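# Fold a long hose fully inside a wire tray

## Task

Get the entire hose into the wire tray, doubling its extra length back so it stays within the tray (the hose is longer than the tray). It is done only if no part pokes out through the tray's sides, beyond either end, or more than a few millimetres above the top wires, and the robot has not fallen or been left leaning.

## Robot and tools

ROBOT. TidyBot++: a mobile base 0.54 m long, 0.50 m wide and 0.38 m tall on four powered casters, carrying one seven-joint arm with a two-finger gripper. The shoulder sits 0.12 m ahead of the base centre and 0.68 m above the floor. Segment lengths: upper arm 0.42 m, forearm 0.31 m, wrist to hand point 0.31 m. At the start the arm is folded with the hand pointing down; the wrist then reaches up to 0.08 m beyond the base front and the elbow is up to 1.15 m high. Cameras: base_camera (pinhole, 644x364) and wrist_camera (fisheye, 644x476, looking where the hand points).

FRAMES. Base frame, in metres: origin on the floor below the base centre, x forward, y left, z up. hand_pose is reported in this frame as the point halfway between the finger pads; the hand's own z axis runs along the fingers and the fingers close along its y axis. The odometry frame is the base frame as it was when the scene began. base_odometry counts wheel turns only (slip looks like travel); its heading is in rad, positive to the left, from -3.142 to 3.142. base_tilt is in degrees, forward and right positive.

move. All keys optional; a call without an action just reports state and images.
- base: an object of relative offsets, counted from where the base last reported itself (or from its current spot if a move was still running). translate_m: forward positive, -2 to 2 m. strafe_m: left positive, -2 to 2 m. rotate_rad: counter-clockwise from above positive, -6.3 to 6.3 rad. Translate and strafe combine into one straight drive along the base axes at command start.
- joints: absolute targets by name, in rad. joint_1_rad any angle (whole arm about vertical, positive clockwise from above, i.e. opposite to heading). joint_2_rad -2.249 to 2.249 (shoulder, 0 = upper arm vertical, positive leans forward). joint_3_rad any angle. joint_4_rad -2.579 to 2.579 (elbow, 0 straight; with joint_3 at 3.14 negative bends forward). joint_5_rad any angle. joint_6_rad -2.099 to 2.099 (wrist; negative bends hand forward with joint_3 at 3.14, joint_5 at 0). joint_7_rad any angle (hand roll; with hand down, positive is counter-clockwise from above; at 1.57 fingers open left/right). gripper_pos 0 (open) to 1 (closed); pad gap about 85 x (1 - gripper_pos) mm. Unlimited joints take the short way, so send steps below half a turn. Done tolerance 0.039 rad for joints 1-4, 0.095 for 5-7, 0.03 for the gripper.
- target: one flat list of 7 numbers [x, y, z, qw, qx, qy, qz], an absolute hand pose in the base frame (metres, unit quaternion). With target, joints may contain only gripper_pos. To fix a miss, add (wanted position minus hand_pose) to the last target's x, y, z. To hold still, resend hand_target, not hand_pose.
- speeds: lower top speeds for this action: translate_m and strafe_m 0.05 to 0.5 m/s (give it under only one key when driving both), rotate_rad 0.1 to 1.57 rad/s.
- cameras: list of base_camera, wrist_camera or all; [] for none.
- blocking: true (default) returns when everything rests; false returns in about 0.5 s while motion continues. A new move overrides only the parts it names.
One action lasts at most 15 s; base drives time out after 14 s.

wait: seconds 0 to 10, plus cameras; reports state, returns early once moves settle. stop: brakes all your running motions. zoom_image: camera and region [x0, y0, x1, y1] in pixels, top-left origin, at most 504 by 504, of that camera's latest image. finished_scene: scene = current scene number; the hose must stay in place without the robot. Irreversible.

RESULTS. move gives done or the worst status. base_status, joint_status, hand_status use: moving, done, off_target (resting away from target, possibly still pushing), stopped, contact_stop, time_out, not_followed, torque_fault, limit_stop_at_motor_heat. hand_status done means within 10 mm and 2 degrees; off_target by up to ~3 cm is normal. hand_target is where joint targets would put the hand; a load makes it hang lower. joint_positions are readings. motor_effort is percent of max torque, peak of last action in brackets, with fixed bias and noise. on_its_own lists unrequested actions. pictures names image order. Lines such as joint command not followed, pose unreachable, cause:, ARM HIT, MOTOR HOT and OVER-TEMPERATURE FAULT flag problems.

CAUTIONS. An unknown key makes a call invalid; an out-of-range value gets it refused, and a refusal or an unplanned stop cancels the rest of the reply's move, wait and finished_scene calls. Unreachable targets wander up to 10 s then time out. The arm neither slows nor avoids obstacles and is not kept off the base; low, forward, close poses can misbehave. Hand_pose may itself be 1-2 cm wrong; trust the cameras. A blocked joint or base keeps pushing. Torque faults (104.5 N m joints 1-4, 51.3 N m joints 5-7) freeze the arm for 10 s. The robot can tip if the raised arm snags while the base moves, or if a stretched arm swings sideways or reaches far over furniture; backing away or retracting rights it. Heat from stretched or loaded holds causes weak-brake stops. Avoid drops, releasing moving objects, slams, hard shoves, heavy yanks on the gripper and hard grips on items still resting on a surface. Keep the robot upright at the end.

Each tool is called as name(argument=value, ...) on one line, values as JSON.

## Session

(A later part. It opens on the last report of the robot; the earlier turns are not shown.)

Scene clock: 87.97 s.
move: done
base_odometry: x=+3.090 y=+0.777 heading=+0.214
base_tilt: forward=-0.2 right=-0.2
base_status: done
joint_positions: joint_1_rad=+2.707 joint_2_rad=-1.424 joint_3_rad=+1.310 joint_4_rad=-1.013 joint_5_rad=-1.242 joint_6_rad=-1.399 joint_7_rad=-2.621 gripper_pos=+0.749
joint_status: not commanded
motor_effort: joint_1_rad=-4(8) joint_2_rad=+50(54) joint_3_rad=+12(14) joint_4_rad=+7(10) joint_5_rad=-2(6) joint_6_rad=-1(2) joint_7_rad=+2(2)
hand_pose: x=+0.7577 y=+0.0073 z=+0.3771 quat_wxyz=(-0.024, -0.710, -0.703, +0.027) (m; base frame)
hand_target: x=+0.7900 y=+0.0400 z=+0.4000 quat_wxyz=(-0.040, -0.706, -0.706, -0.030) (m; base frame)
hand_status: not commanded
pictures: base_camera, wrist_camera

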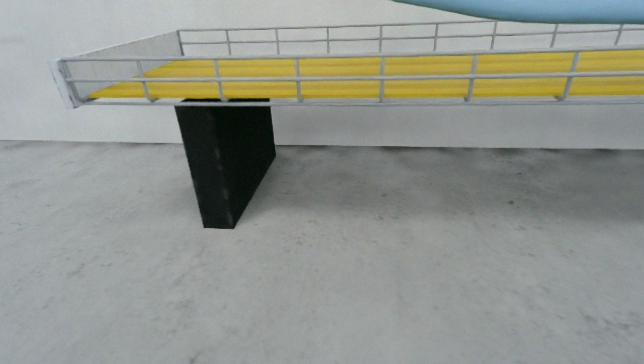

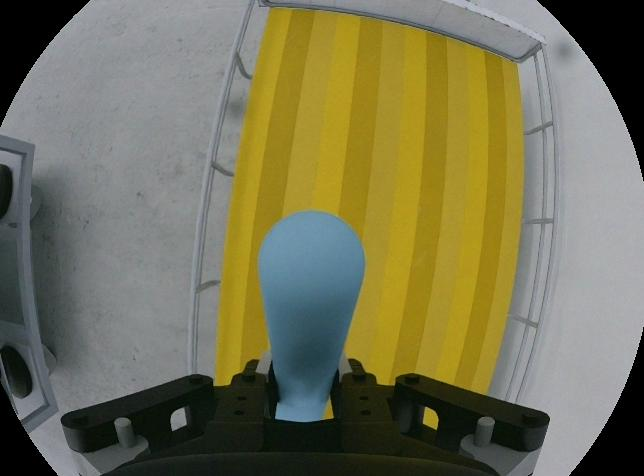

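move(base={"strafe_m":0.2}, speeds={"strafe_m":0.25})

move(target=[0.79,0.04,0.30,0.04,0.7071,0.7071,0.03])

move(target=[0.79,0.04,0.26,0.04,0.7071,0.7071,0.03])

Scene clock: 89.73 s.
move: done
base_odometry: x=+3.048 y=+0.972 heading=+0.214
base_tilt: forward=-0.2 right=-0.2
base_status: done
joint_positions: joint_1_rad=+2.710 joint_2_rad=-1.424 joint_3_rad=+1.310 joint_4_rad=-1.013 joint_5_rad=-1.242 joint_6_rad=-1.398 joint_7_rad=-2.621 gripper_pos=+0.749
joint_status: not commanded
motor_effort: joint_1_rad=-4(8) joint_2_rad=+50(51) joint_3_rad=+11(12) joint_4_rad=+7(8) joint_5_rad=-3(4) joint_6_rad=-1(2) joint_7_rad=+1(2)
hand_pose: x=+0.7578 y=+0.0055 z=+0.3771 quat_wxyz=(-0.024, -0.711, -0.702, +0.027) (m; base frame)
hand_target: x=+0.7900 y=+0.0400 z=+0.4000 quat_wxyz=(-0.040, -0.706, -0.706, -0.030) (m; base frame)
hand_status: not commanded
pictures: base_camera, wrist_camera

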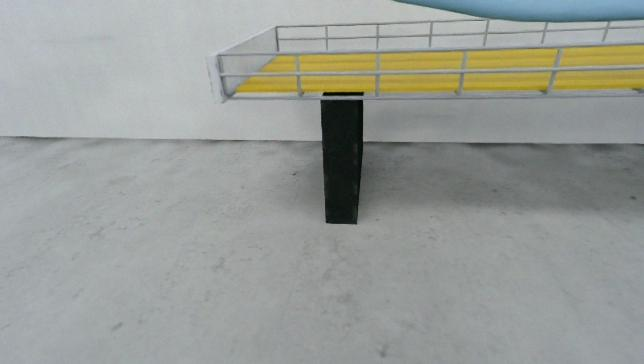

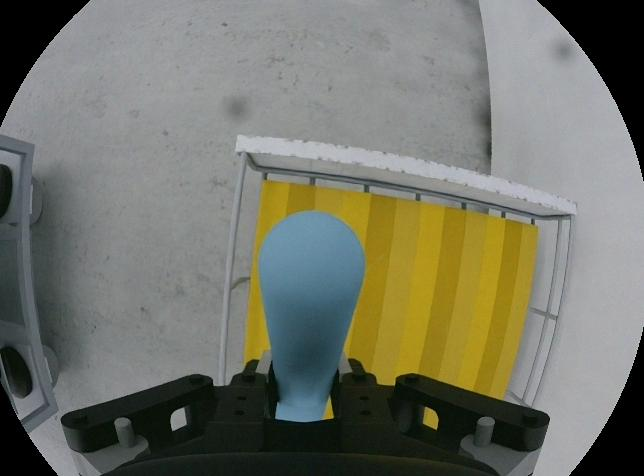

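Scene clock: 91.13 s.
move: off_target
base_odometry: x=+3.048 y=+0.972 heading=+0.214
base_tilt: forward=-0.2 right=-0.2
base_status: not commanded
joint_positions: joint_1_rad=+2.710 joint_2_rad=-1.583 joint_3_rad=+1.310 joint_4_rad=-1.012 joint_5_rad=-1.351 joint_6_rad=-1.314 joint_7_rad=-2.621 gripper_pos=+0.749
joint_status: not commanded
motor_effort: joint_1_rad=-2(4) joint_2_rad=+48(52) joint_3_rad=+12(13) joint_4_rad=+4(7) joint_5_rad=-1(3) joint_6_rad=-1(2) joint_7_rad=+0(1)
hand_pose: x=+0.7467 y=-0.0026 z=+0.2836 quat_wxyz=(-0.025, -0.715, -0.697, +0.039) (m; base frame)
hand_target: x=+0.7900 y=+0.0400 z=+0.3000 quat_wxyz=(-0.040, -0.706, -0.706, -0.030) (m; base frame)
hand_status: off_target (0.063 m and 8.2 deg from the pose sent, 0.090 m and 6.8 deg at the start)
pictures: base_camera, wrist_camera

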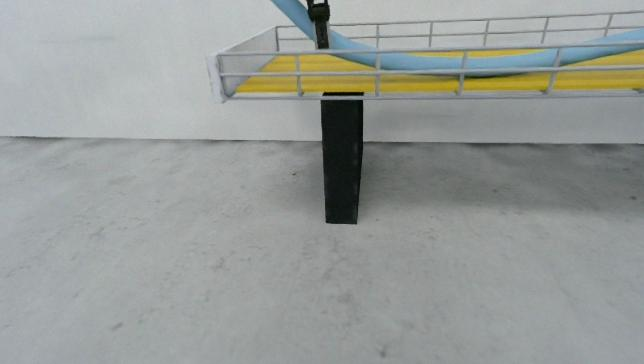

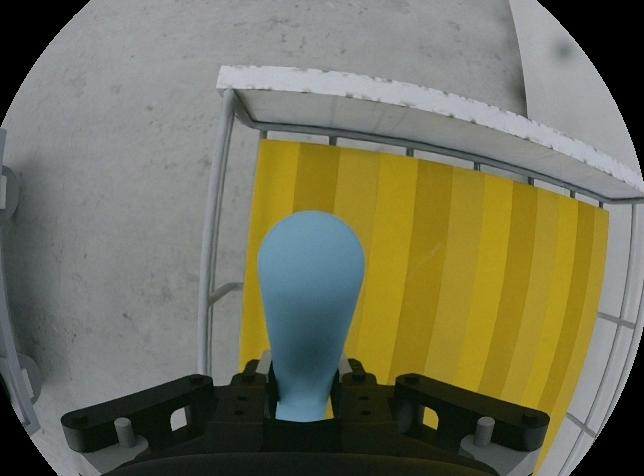

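Scene clock: 91.97 s.
move: off_target
base_odometry: x=+3.048 y=+0.972 heading=+0.214
base_tilt: forward=-0.2 right=-0.3
base_status: not commanded
joint_positions: joint_1_rad=+2.711 joint_2_rad=-1.628 joint_3_rad=+1.316 joint_4_rad=-0.984 joint_5_rad=-1.396 joint_6_rad=-1.284 joint_7_rad=-2.621 gripper_pos=+0.749
joint_status: not commanded
motor_effort: joint_1_rad=-3(3) joint_2_rad=+46(48) joint_3_rad=+10(12) joint_4_rad=+3(4) joint_5_rad=-3(3) joint_6_rad=-1(2) joint_7_rad=+1(1)
hand_pose: x=+0.7534 y=+0.0024 z=+0.2593 quat_wxyz=(-0.030, -0.709, -0.704, +0.032) (m; base frame)
hand_target: x=+0.7900 y=+0.0400 z=+0.2600 quat_wxyz=(-0.040, -0.706, -0.706, -0.030) (m; base frame)
hand_status: off_target (0.052 m and 7.2 deg from the pose sent, 0.065 m and 8.2 deg at the start)
pictures: base_camera, wrist_camera

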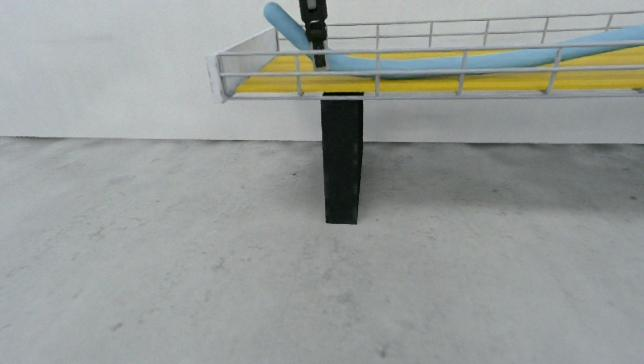

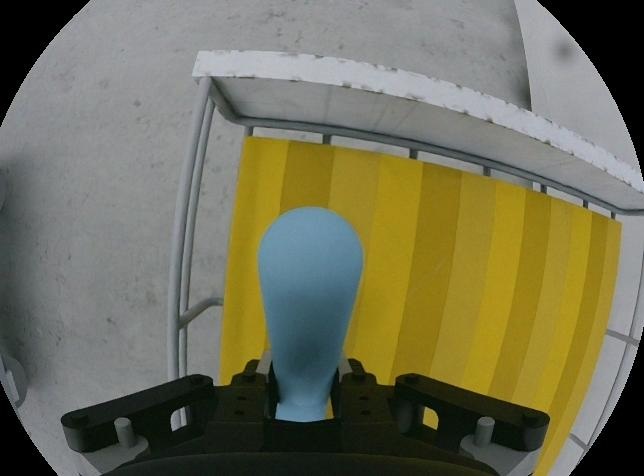

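move(target=[0.79,0.04,0.24,0.04,0.7071,0.7071,0.03])

move(joints={"gripper_pos":0.5})

Scene clock: 92.73 s.
move: off_target
base_odometry: x=+3.048 y=+0.972 heading=+0.214
base_tilt: forward=-0.2 right=-0.2
base_status: not commanded
joint_positions: joint_1_rad=+2.712 joint_2_rad=-1.647 joint_3_rad=+1.326 joint_4_rad=-0.967 joint_5_rad=-1.413 joint_6_rad=-1.277 joint_7_rad=-2.621 gripper_pos=+0.749
joint_status: not commanded
motor_effort: joint_1_rad=-2(3) joint_2_rad=+43(45) joint_3_rad=+9(10) joint_4_rad=+4(4) joint_5_rad=-4(5) joint_6_rad=+0(2) joint_7_rad=+1(2)
hand_pose: x=+0.7567 y=+0.0033 z=+0.2515 quat_wxyz=(-0.034, -0.705, -0.708, +0.032) (m; base frame)
hand_target: x=+0.7900 y=+0.0400 z=+0.2400 quat_wxyz=(-0.040, -0.706, -0.706, -0.030) (m; base frame)
hand_status: off_target (0.051 m and 7.1 deg from the pose sent, 0.056 m and 7.2 deg at the start)
pictures: base_camera, wrist_camera

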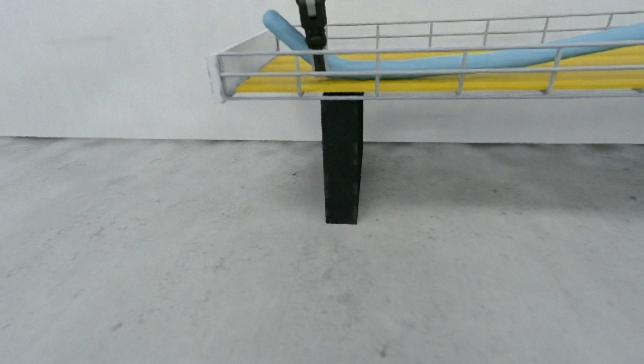

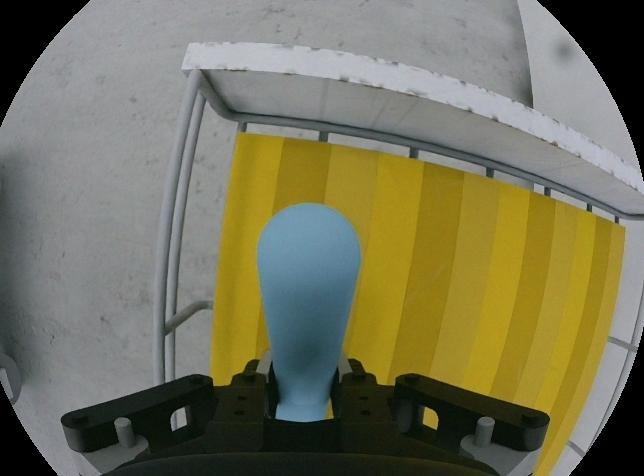

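Scene clock: 93.70 s.
move: done
base_odometry: x=+3.048 y=+0.972 heading=+0.214
base_tilt: forward=-0.2 right=-0.2
base_status: not commanded
joint_positions: joint_1_rad=+2.712 joint_2_rad=-1.662 joint_3_rad=+1.324 joint_4_rad=-0.950 joint_5_rad=-1.451 joint_6_rad=-1.269 joint_7_rad=-2.621 gripper_pos=+0.500
joint_status: all done
motor_effort: joint_1_rad=-1(5) joint_2_rad=+44(47) joint_3_rad=+11(12) joint_4_rad=+1(4) joint_5_rad=+0(4) joint_6_rad=+0(2) joint_7_rad=+1(2)
hand_pose: x=+0.7620 y=+0.0157 z=+0.2415 quat_wxyz=(-0.029, -0.703, -0.711, +0.017) (m; base frame)
hand_target: x=+0.7900 y=+0.0400 z=+0.2400 quat_wxyz=(-0.040, -0.706, -0.706, -0.030) (m; base frame)
hand_status: not commanded
pictures: base_camera, wrist_camera

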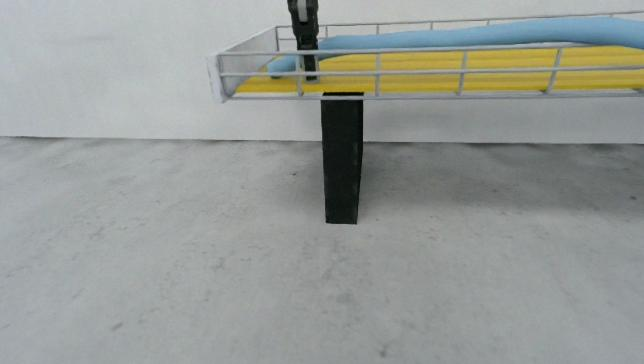

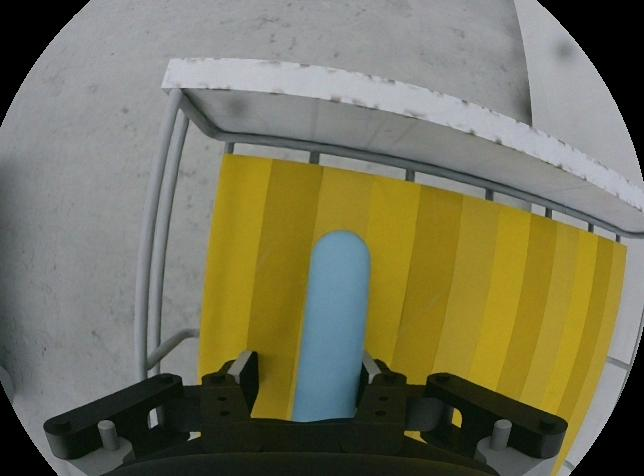

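move(joints={"gripper_pos":0.25})

move(joints={"gripper_pos":0})

Scene clock: 97.87 s.
move: done
base_odometry: x=+3.048 y=+0.972 heading=+0.214
base_tilt: forward=-0.2 right=-0.2
base_status: not commanded
joint_positions: joint_1_rad=+2.712 joint_2_rad=-1.663 joint_3_rad=+1.324 joint_4_rad=-0.947 joint_5_rad=-1.456 joint_6_rad=-1.258 joint_7_rad=-2.621 gripper_pos=+0.250
joint_status: all done
motor_effort: joint_1_rad=-1(2) joint_2_rad=+45(47) joint_3_rad=+11(12) joint_4_rad=+1(1) joint_5_rad=+0(1) joint_6_rad=+0(3) joint_7_rad=+0(1)
hand_pose: x=+0.7661 y=+0.0159 z=+0.2412 quat_wxyz=(-0.034, -0.702, -0.711, +0.013) (m; base frame)
hand_target: x=+0.7900 y=+0.0400 z=+0.2400 quat_wxyz=(-0.040, -0.706, -0.706, -0.030) (m; base frame)
hand_status: not commanded
pictures: base_camera, wrist_camera

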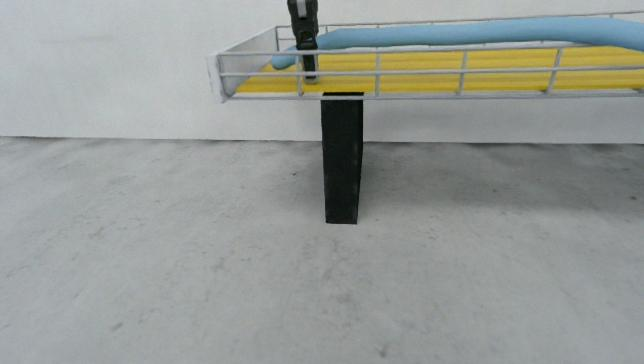

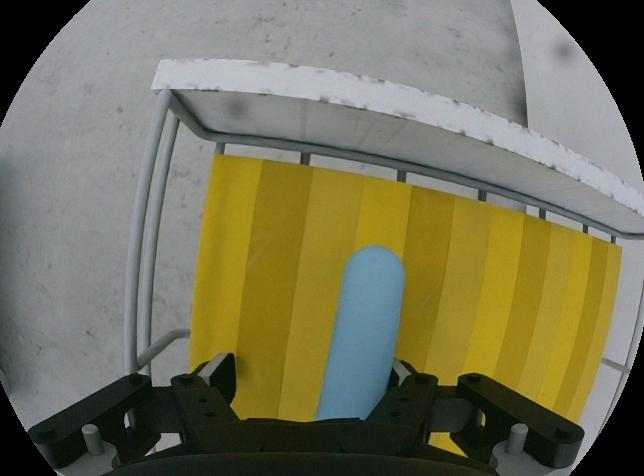

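Scene clock: 98.53 s.
move: done
base_odometry: x=+3.048 y=+0.972 heading=+0.214
base_tilt: forward=-0.2 right=-0.2
base_status: not commanded
joint_positions: joint_1_rad=+2.712 joint_2_rad=-1.665 joint_3_rad=+1.324 joint_4_rad=-0.947 joint_5_rad=-1.456 joint_6_rad=-1.257 joint_7_rad=-2.621 gripper_pos=+0.000
joint_status: all done
motor_effort: joint_1_rad=-1(2) joint_2_rad=+45(48) joint_3_rad=+11(12) joint_4_rad=+0(1) joint_5_rad=+0(1) joint_6_rad=-1(2) joint_7_rad=+0(1)
hand_pose: x=+0.7655 y=+0.0155 z=+0.2399 quat_wxyz=(-0.034, -0.702, -0.711, +0.014) (m; base frame)
hand_target: x=+0.7900 y=+0.0400 z=+0.2400 quat_wxyz=(-0.040, -0.706, -0.706, -0.030) (m; base frame)
hand_status: not commanded
pictures: base_camera, wrist_camera

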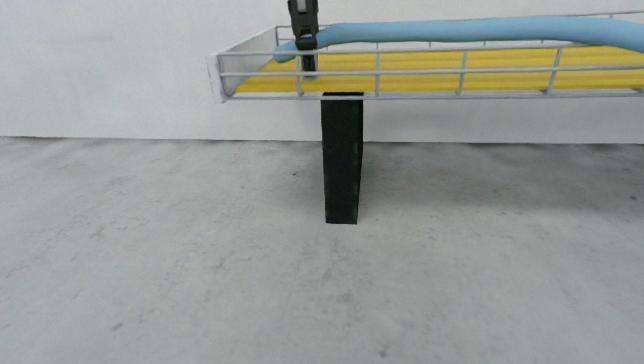

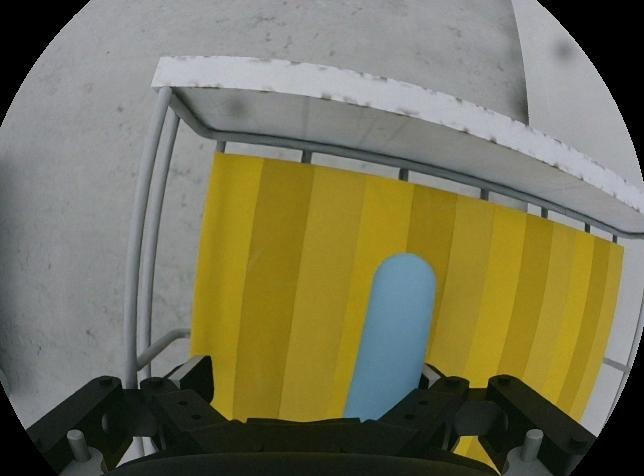

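move(base={"translate_m":0.08}, speeds={"translate_m":0.06})

Scene clock: 100.43 s.
move: done
base_odometry: x=+3.126 y=+0.989 heading=+0.215
base_tilt: forward=-0.2 right=-0.2
base_status: done
joint_positions: joint_1_rad=+2.712 joint_2_rad=-1.668 joint_3_rad=+1.324 joint_4_rad=-0.947 joint_5_rad=-1.456 joint_6_rad=-1.257 joint_7_rad=-2.621 gripper_pos=+0.000
joint_status: not commanded
motor_effort: joint_1_rad=+0(1) joint_2_rad=+47(48) joint_3_rad=+12(13) joint_4_rad=+1(1) joint_5_rad=+0(1) joint_6_rad=+0(1) joint_7_rad=+0(1)
hand_pose: x=+0.7646 y=+0.0151 z=+0.2385 quat_wxyz=(-0.034, -0.702, -0.711, +0.015) (m; base frame)
hand_target: x=+0.7900 y=+0.0400 z=+0.2400 quat_wxyz=(-0.040, -0.706, -0.706, -0.030) (m; base frame)
hand_status: not commanded
pictures: base_camera, wrist_camera

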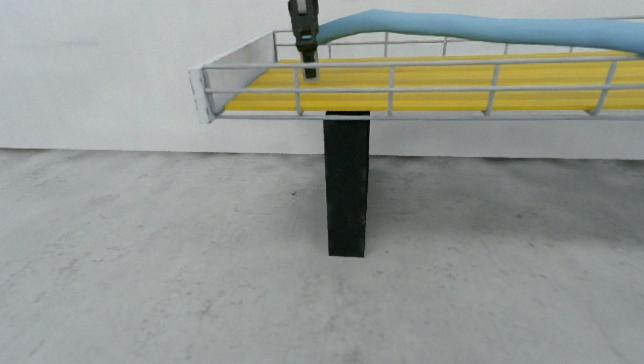

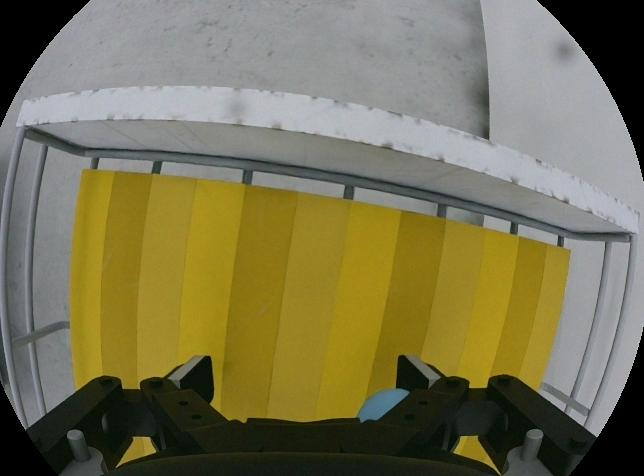

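move(target=[0.72,0.0,0.45,0.0,0.7071,0.7071,0.0])

move(base={"translate_m":-0.4,"strafe_m":-0.7})

Scene clock: 102.27 s.
move: off_target
base_odometry: x=+3.126 y=+0.989 heading=+0.215
base_tilt: forward=-0.2 right=-0.2
base_status: not commanded
joint_positions: joint_1_rad=+2.702 joint_2_rad=-1.260 joint_3_rad=+1.282 joint_4_rad=-1.169 joint_5_rad=-1.232 joint_6_rad=-1.367 joint_7_rad=-2.540 gripper_pos=+0.000
joint_status: not commanded
motor_effort: joint_1_rad=+0(1) joint_2_rad=+44(51) joint_3_rad=+13(14) joint_4_rad=+6(7) joint_5_rad=-1(1) joint_6_rad=+1(2) joint_7_rad=+0(1)
hand_pose: x=+0.7550 y=-0.0034 z=+0.4483 quat_wxyz=(-0.031, -0.729, -0.682, -0.036) (m; base frame)
hand_target: x=+0.7200 y=+0.0000 z=+0.4500 quat_wxyz=(+0.000, -0.707, -0.707, +0.000) (m; base frame)
hand_status: off_target (0.035 m and 6.7 deg from the pose sent, 0.217 m and 4.3 deg at the start)
pictures: base_camera, wrist_camera

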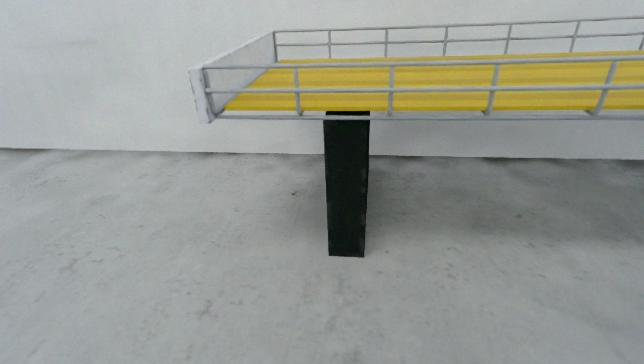

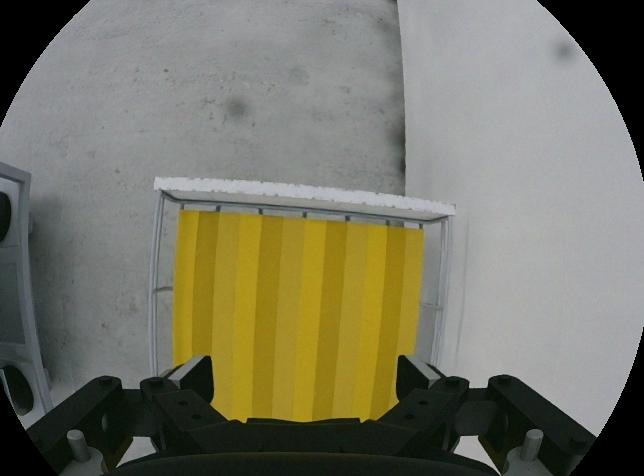

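Scene clock: 105.17 s.
move: done
base_odometry: x=+2.885 y=+0.220 heading=+0.215
base_tilt: forward=-0.2 right=-0.2
base_status: done
joint_positions: joint_1_rad=+2.690 joint_2_rad=-1.260 joint_3_rad=+1.278 joint_4_rad=-1.174 joint_5_rad=-1.225 joint_6_rad=-1.370 joint_7_rad=-2.540 gripper_pos=+0.000
joint_status: not commanded
motor_effort: joint_1_rad=+0(4) joint_2_rad=+44(46) joint_3_rad=+13(14) joint_4_rad=+6(8) joint_5_rad=-1(1) joint_6_rad=+0(1) joint_7_rad=+0(1)
hand_pose: x=+0.7512 y=+0.0039 z=+0.4464 quat_wxyz=(-0.028, -0.726, -0.686, -0.033) (m; base frame)
hand_target: x=+0.7200 y=+0.0000 z=+0.4500 quat_wxyz=(+0.000, -0.707, -0.707, +0.000) (m; base frame)
hand_status: not commanded
pictures: base_camera, wrist_camera

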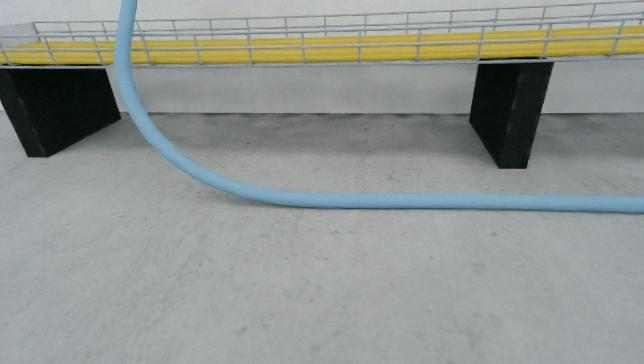

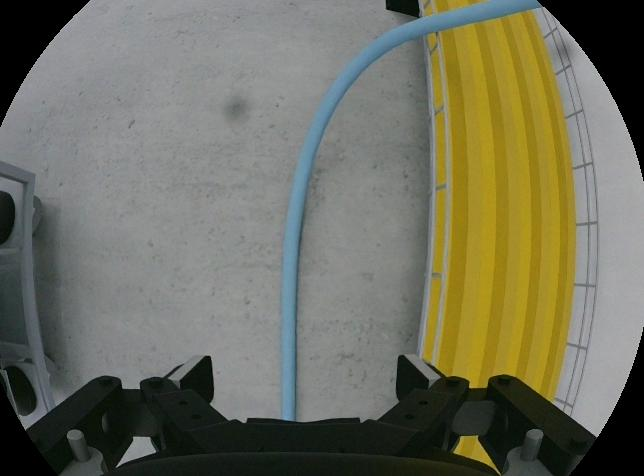

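move(base={"translate_m":-0.1,"strafe_m":-0.2}, target=[0.67,0.0,0.14,0.02,0.7071,0.7071,0.02])

Scene clock: 107.50 s.
move: off_target
base_odometry: x=+2.829 y=+0.003 heading=+0.215
base_tilt: forward=-0.2 right=-0.2
base_status: done
joint_positions: joint_1_rad=+2.585 joint_2_rad=-1.932 joint_3_rad=+1.407 joint_4_rad=-1.285 joint_5_rad=-1.847 joint_6_rad=-1.363 joint_7_rad=-2.384 gripper_pos=+0.000
joint_status: not commanded
motor_effort: joint_1_rad=+0(3) joint_2_rad=+39(45) joint_3_rad=+14(16) joint_4_rad=-5(6) joint_5_rad=+0(1) joint_6_rad=-1(1) joint_7_rad=+0(1)
hand_pose: x=+0.6390 y=+0.0013 z=+0.1333 quat_wxyz=(+0.020, -0.718, -0.695, +0.017) (m; base frame)
hand_target: x=+0.6700 y=+0.0000 z=+0.1400 quat_wxyz=(-0.020, -0.707, -0.707, -0.020) (m; base frame)
hand_status: off_target (0.032 m and 6.5 deg from the pose sent, 0.317 m and 3.7 deg at the start)
pictures: base_camera, wrist_camera

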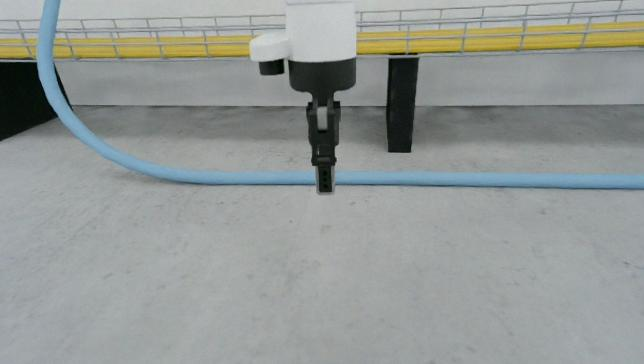

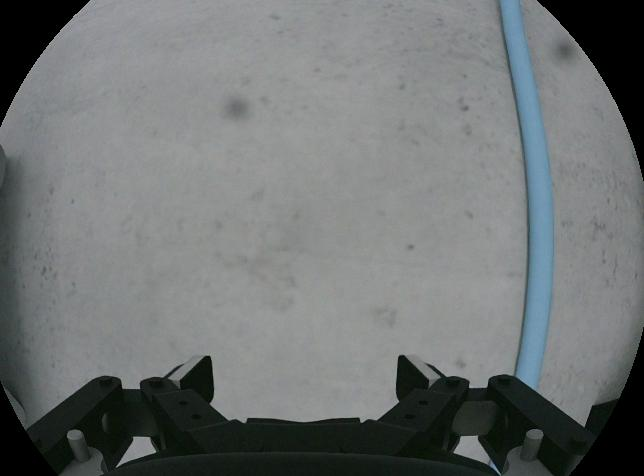

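move(base={"translate_m":0.2}, target=[0.67,0.0,0.09,0.02,0.7071,0.7071,0.02])

Scene clock: 111.03 s.
move: off_target
base_odometry: x=+3.025 y=+0.046 heading=+0.214
base_tilt: forward=-0.2 right=-0.2
base_status: done
joint_positions: joint_1_rad=+2.587 joint_2_rad=-2.040 joint_3_rad=+1.439 joint_4_rad=-1.228 joint_5_rad=-1.936 joint_6_rad=-1.321 joint_7_rad=-2.383 gripper_pos=+0.000
joint_status: not commanded
motor_effort: joint_1_rad=+1(2) joint_2_rad=+37(41) joint_3_rad=+13(15) joint_4_rad=-7(8) joint_5_rad=+0(1) joint_6_rad=-1(1) joint_7_rad=+0(1)
hand_pose: x=+0.6330 y=-0.0099 z=+0.0869 quat_wxyz=(+0.007, -0.703, -0.710, +0.023) (m; base frame)
hand_target: x=+0.6700 y=+0.0000 z=+0.0900 quat_wxyz=(-0.020, -0.707, -0.707, -0.020) (m; base frame)
hand_status: off_target (0.038 m and 5.8 deg from the pose sent, 0.053 m and 6.5 deg at the start)
pictures: base_camera, wrist_camera

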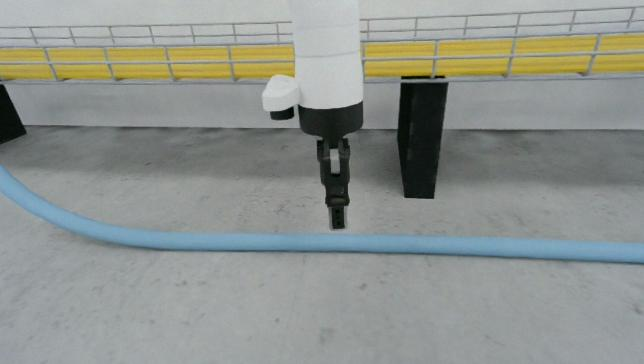

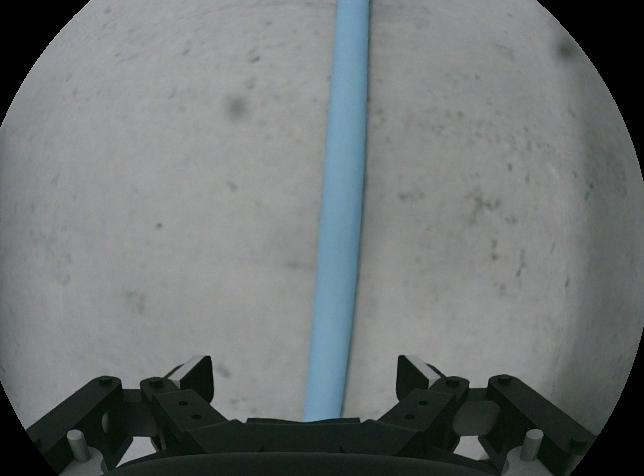

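move(target=[0.67,0.0,0.03,0.02,0.7071,0.7071,0.02])

move(joints={"gripper_pos":0.87})

move(target=[0.70,0.0,0.45,0.0,0.7071,0.7071,0.0])

Scene clock: 112.43 s.
move: off_target
base_odometry: x=+3.025 y=+0.046 heading=+0.214
base_tilt: forward=-0.2 right=-0.2
base_status: not commanded
joint_positions: joint_1_rad=+2.621 joint_2_rad=-2.140 joint_3_rad=+1.455 joint_4_rad=-1.078 joint_5_rad=-1.991 joint_6_rad=-1.242 joint_7_rad=-2.415 gripper_pos=+0.000
joint_status: not commanded
motor_effort: joint_1_rad=+0(1) joint_2_rad=+37(39) joint_3_rad=+12(13) joint_4_rad=-7(8) joint_5_rad=+0(1) joint_6_rad=+0(1) joint_7_rad=+0(1)
hand_pose: x=+0.6305 y=-0.0090 z=+0.0264 quat_wxyz=(+0.007, -0.682, -0.731, +0.026) (m; base frame)
hand_target: x=+0.6700 y=+0.0000 z=+0.0300 quat_wxyz=(-0.020, -0.707, -0.707, -0.020) (m; base frame)
hand_status: off_target (0.041 m and 7.3 deg from the pose sent, 0.069 m and 5.8 deg at the start)
pictures: base_camera, wrist_camera

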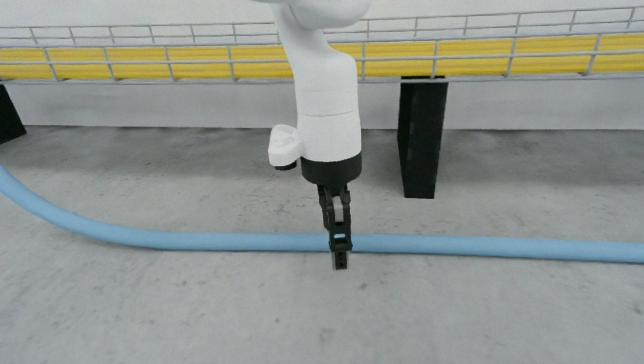

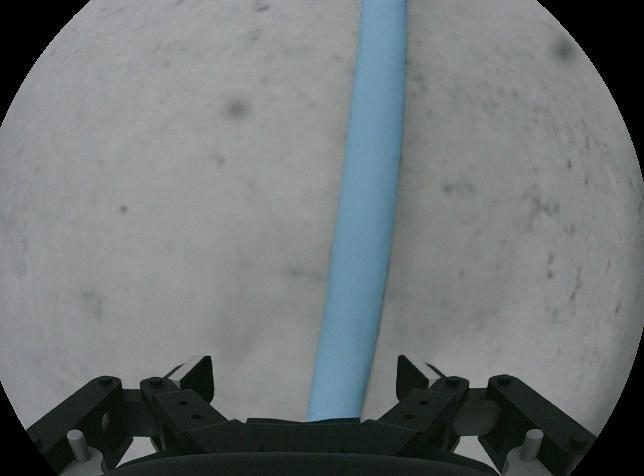

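Scene clock: 113.47 s.
move: off_target
base_odometry: x=+3.025 y=+0.046 heading=+0.214
base_tilt: forward=-0.2 right=-0.2
base_status: not commanded
joint_positions: joint_1_rad=+2.622 joint_2_rad=-2.139 joint_3_rad=+1.459 joint_4_rad=-1.077 joint_5_rad=-1.997 joint_6_rad=-1.237 joint_7_rad=-2.416 gripper_pos=+0.754
joint_status: gripper_pos off_target (ended at +0.754, target +0.870)
motor_effort: joint_1_rad=+1(2) joint_2_rad=+36(37) joint_3_rad=+11(12) joint_4_rad=-7(8) joint_5_rad=+0(1) joint_6_rad=+1(1) joint_7_rad=+0(1)
hand_pose: x=+0.6346 y=-0.0091 z=+0.0275 quat_wxyz=(+0.003, -0.683, -0.730, +0.023) (m; base frame)
hand_target: x=+0.6700 y=+0.0000 z=+0.0300 quat_wxyz=(-0.020, -0.707, -0.707, -0.020) (m; base frame)
hand_status: not commanded
pictures: base_camera, wrist_camera

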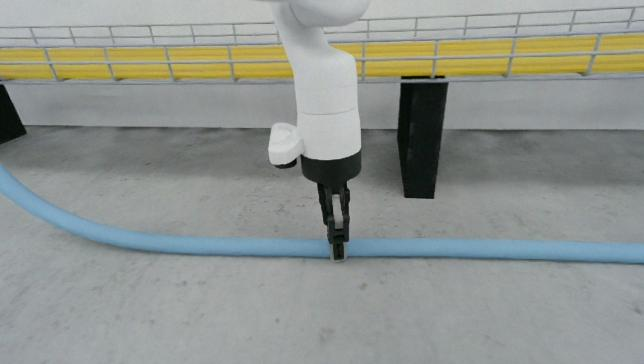

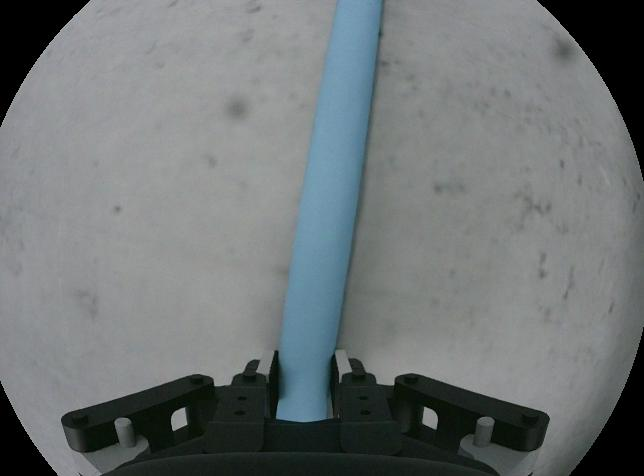

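Scene clock: 115.70 s.
move: off_target
base_odometry: x=+3.025 y=+0.046 heading=+0.214
base_tilt: forward=-0.2 right=-0.2
base_status: not commanded
joint_positions: joint_1_rad=+2.647 joint_2_rad=-1.271 joint_3_rad=+1.261 joint_4_rad=-1.273 joint_5_rad=-1.208 joint_6_rad=-1.334 joint_7_rad=-2.417 gripper_pos=+0.762
joint_status: not commanded
motor_effort: joint_1_rad=-1(3) joint_2_rad=+47(64) joint_3_rad=+16(26) joint_4_rad=+7(8) joint_5_rad=-2(7) joint_6_rad=+1(9) joint_7_rad=+0(1)
hand_pose: x=+0.7206 y=+0.0055 z=+0.4234 quat_wxyz=(-0.021, -0.697, -0.716, -0.012) (m; base frame)
hand_target: x=+0.7000 y=+0.0000 z=+0.4500 quat_wxyz=(+0.000, -0.707, -0.707, +0.000) (m; base frame)
hand_status: off_target (0.034 m and 3.2 deg from the pose sent, 0.428 m and 4.7 deg at the start)
pictures: base_camera, wrist_camera

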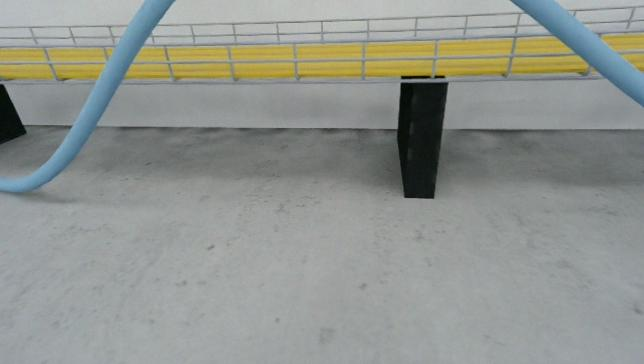

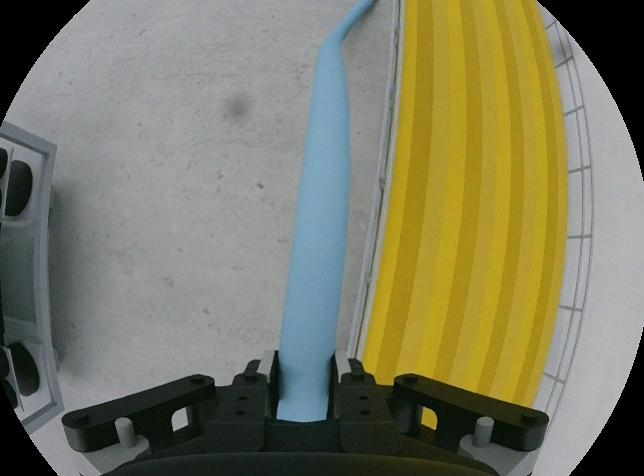

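move(base={"translate_m":0.26}, speeds={"translate_m":0.3})

move(target=[0.82,0.0,0.28,0.04,0.7071,0.7071,0.03])

move(target=[0.83,0.0,0.24,0.05,0.7071,0.7071,0.04])

Scene clock: 117.60 s.
move: done
base_odometry: x=+3.279 y=+0.101 heading=+0.214
base_tilt: forward=-0.2 right=-0.2
base_status: done
joint_positions: joint_1_rad=+2.661 joint_2_rad=-1.270 joint_3_rad=+1.255 joint_4_rad=-1.292 joint_5_rad=-1.166 joint_6_rad=-1.361 joint_7_rad=-2.417 gripper_pos=+0.762
joint_status: not commanded
motor_effort: joint_1_rad=-2(4) joint_2_rad=+49(52) joint_3_rad=+15(16) joint_4_rad=+11(12) joint_5_rad=-5(6) joint_6_rad=+3(4) joint_7_rad=+0(1)
hand_pose: x=+0.6989 y=-0.0085 z=+0.4196 quat_wxyz=(-0.003, -0.705, -0.709, +0.011) (m; base frame)
hand_target: x=+0.7000 y=+0.0000 z=+0.4500 quat_wxyz=(+0.000, -0.707, -0.707, +0.000) (m; base frame)
hand_status: not commanded
pictures: base_camera, wrist_camera

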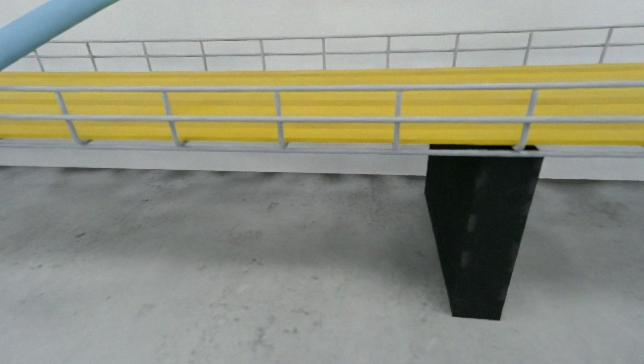

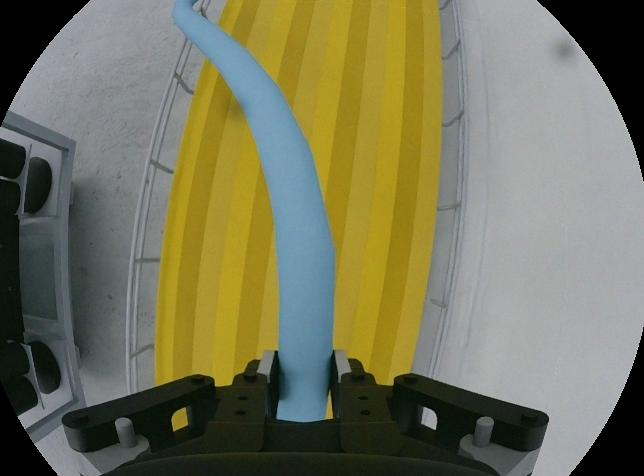

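Scene clock: 119.43 s.
move: off_target
base_odometry: x=+3.279 y=+0.101 heading=+0.214
base_tilt: forward=-0.2 right=-0.2
base_status: not commanded
joint_positions: joint_1_rad=+2.830 joint_2_rad=-1.650 joint_3_rad=+1.318 joint_4_rad=-0.834 joint_5_rad=-1.354 joint_6_rad=-1.360 joint_7_rad=-2.610 gripper_pos=+0.762
joint_status: not commanded
motor_effort: joint_1_rad=-3(3) joint_2_rad=+53(55) joint_3_rad=+11(16) joint_4_rad=+5(11) joint_5_rad=-3(5) joint_6_rad=+4(6) joint_7_rad=+1(1)
hand_pose: x=+0.7548 y=-0.0317 z=+0.2521 quat_wxyz=(+0.001, -0.693, -0.719, +0.053) (m; base frame)
hand_target: x=+0.8200 y=+0.0000 z=+0.2800 quat_wxyz=(-0.040, -0.706, -0.706, -0.030) (m; base frame)
hand_status: off_target (0.078 m and 10.8 deg from the pose sent, 0.185 m and 6.3 deg at the start)
pictures: base_camera, wrist_camera

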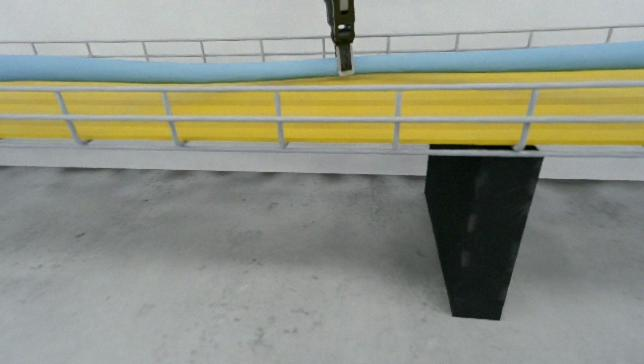

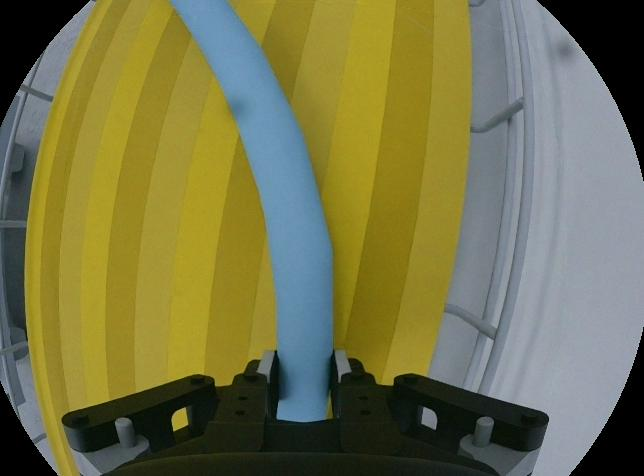

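Scene clock: 120.30 s.
move: off_target
base_odometry: x=+3.279 y=+0.101 heading=+0.214
base_tilt: forward=-0.2 right=-0.2
base_status: not commanded
joint_positions: joint_1_rad=+2.850 joint_2_rad=-1.670 joint_3_rad=+1.349 joint_4_rad=-0.782 joint_5_rad=-1.395 joint_6_rad=-1.336 joint_7_rad=-2.633 gripper_pos=+0.762
joint_status: not commanded
motor_effort: joint_1_rad=-2(3) joint_2_rad=+46(53) joint_3_rad=+8(11) joint_4_rad=+6(8) joint_5_rad=-6(6) joint_6_rad=+9(13) joint_7_rad=+0(1)
hand_pose: x=+0.7746 y=-0.0349 z=+0.2466 quat_wxyz=(-0.016, -0.693, -0.719, +0.040) (m; base frame)
hand_target: x=+0.8300 y=+0.0000 z=+0.2400 quat_wxyz=(-0.050, -0.706, -0.706, -0.040) (m; base frame)
hand_status: off_target (0.066 m and 10.2 deg from the pose sent, 0.083 m and 12.3 deg at the start)
pictures: base_camera, wrist_camera

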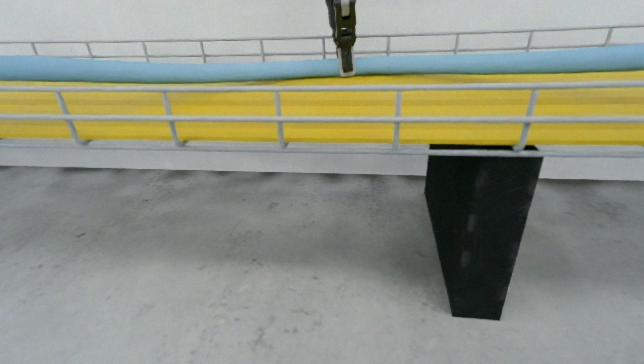

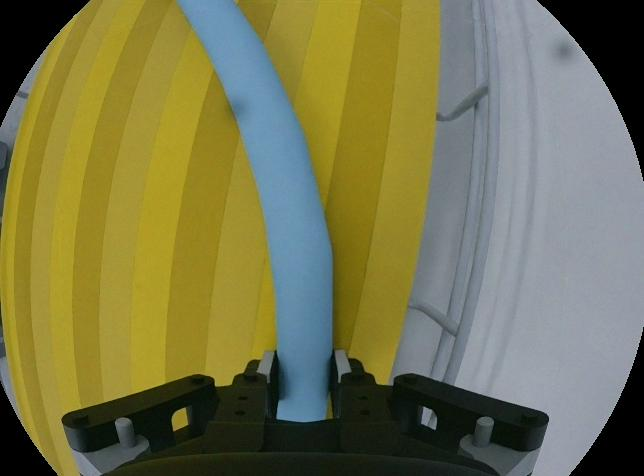

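move(joints={"gripper_pos":0.5})

move(joints={"gripper_pos":0.1})

Scene clock: 121.30 s.
move: done
base_odometry: x=+3.278 y=+0.101 heading=+0.214
base_tilt: forward=-0.2 right=-0.2
base_status: not commanded
joint_positions: joint_1_rad=+2.850 joint_2_rad=-1.671 joint_3_rad=+1.356 joint_4_rad=-0.775 joint_5_rad=-1.406 joint_6_rad=-1.326 joint_7_rad=-2.636 gripper_pos=+0.500
joint_status: all done
motor_effort: joint_1_rad=-1(3) joint_2_rad=+42(48) joint_3_rad=+7(10) joint_4_rad=+6(12) joint_5_rad=-5(10) joint_6_rad=+9(18) joint_7_rad=+1(1)
hand_pose: x=+0.7813 y=-0.0341 z=+0.2482 quat_wxyz=(-0.022, -0.693, -0.720, +0.034) (m; base frame)
hand_target: x=+0.8300 y=+0.0000 z=+0.2400 quat_wxyz=(-0.050, -0.706, -0.706, -0.040) (m; base frame)
hand_status: not commanded
pictures: base_camera, wrist_camera

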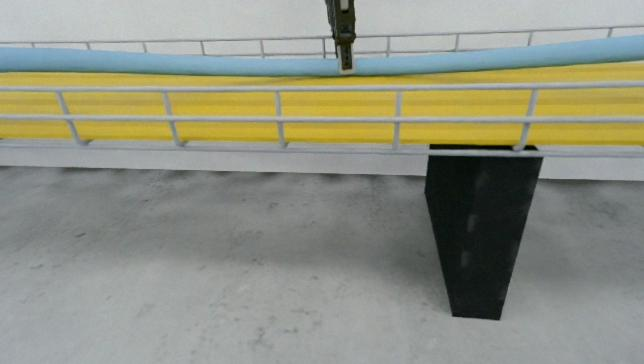

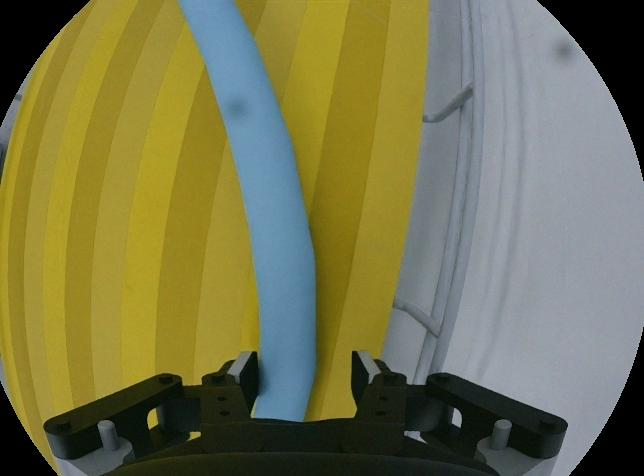

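Scene clock: 122.07 s.
move: done
base_odometry: x=+3.278 y=+0.101 heading=+0.214
base_tilt: forward=-0.2 right=-0.2
base_status: not commanded
joint_positions: joint_1_rad=+2.851 joint_2_rad=-1.674 joint_3_rad=+1.356 joint_4_rad=-0.781 joint_5_rad=-1.406 joint_6_rad=-1.349 joint_7_rad=-2.637 gripper_pos=+0.102
joint_status: all done
motor_effort: joint_1_rad=-1(4) joint_2_rad=+44(49) joint_3_rad=+8(9) joint_4_rad=+13(14) joint_5_rad=-11(12) joint_6_rad=+21(23) joint_7_rad=+1(1)
hand_pose: x=+0.7722 y=-0.0337 z=+0.2457 quat_wxyz=(-0.011, -0.695, -0.717, +0.040) (m; base frame)
hand_target: x=+0.8300 y=+0.0000 z=+0.2400 quat_wxyz=(-0.050, -0.706, -0.706, -0.040) (m; base frame)
hand_status: not commanded
pictures: base_camera, wrist_camera

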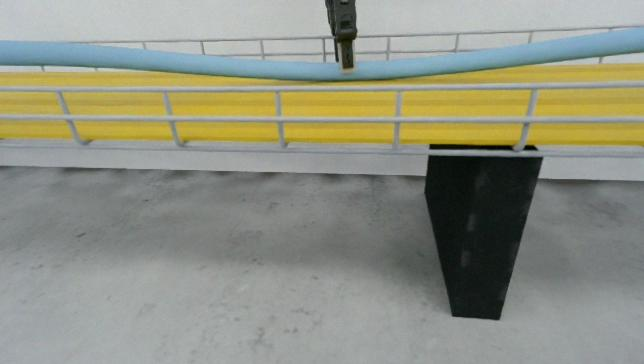

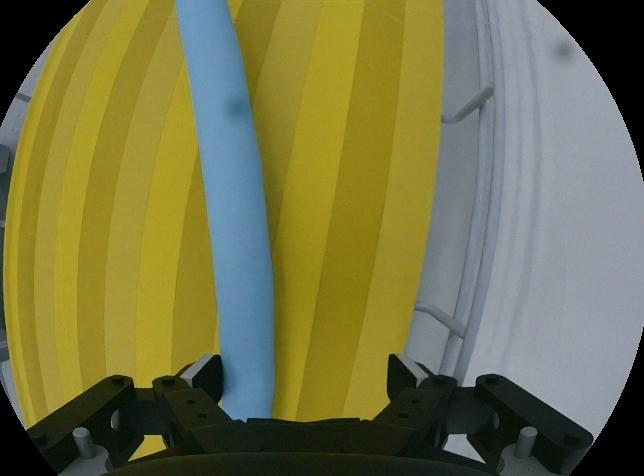

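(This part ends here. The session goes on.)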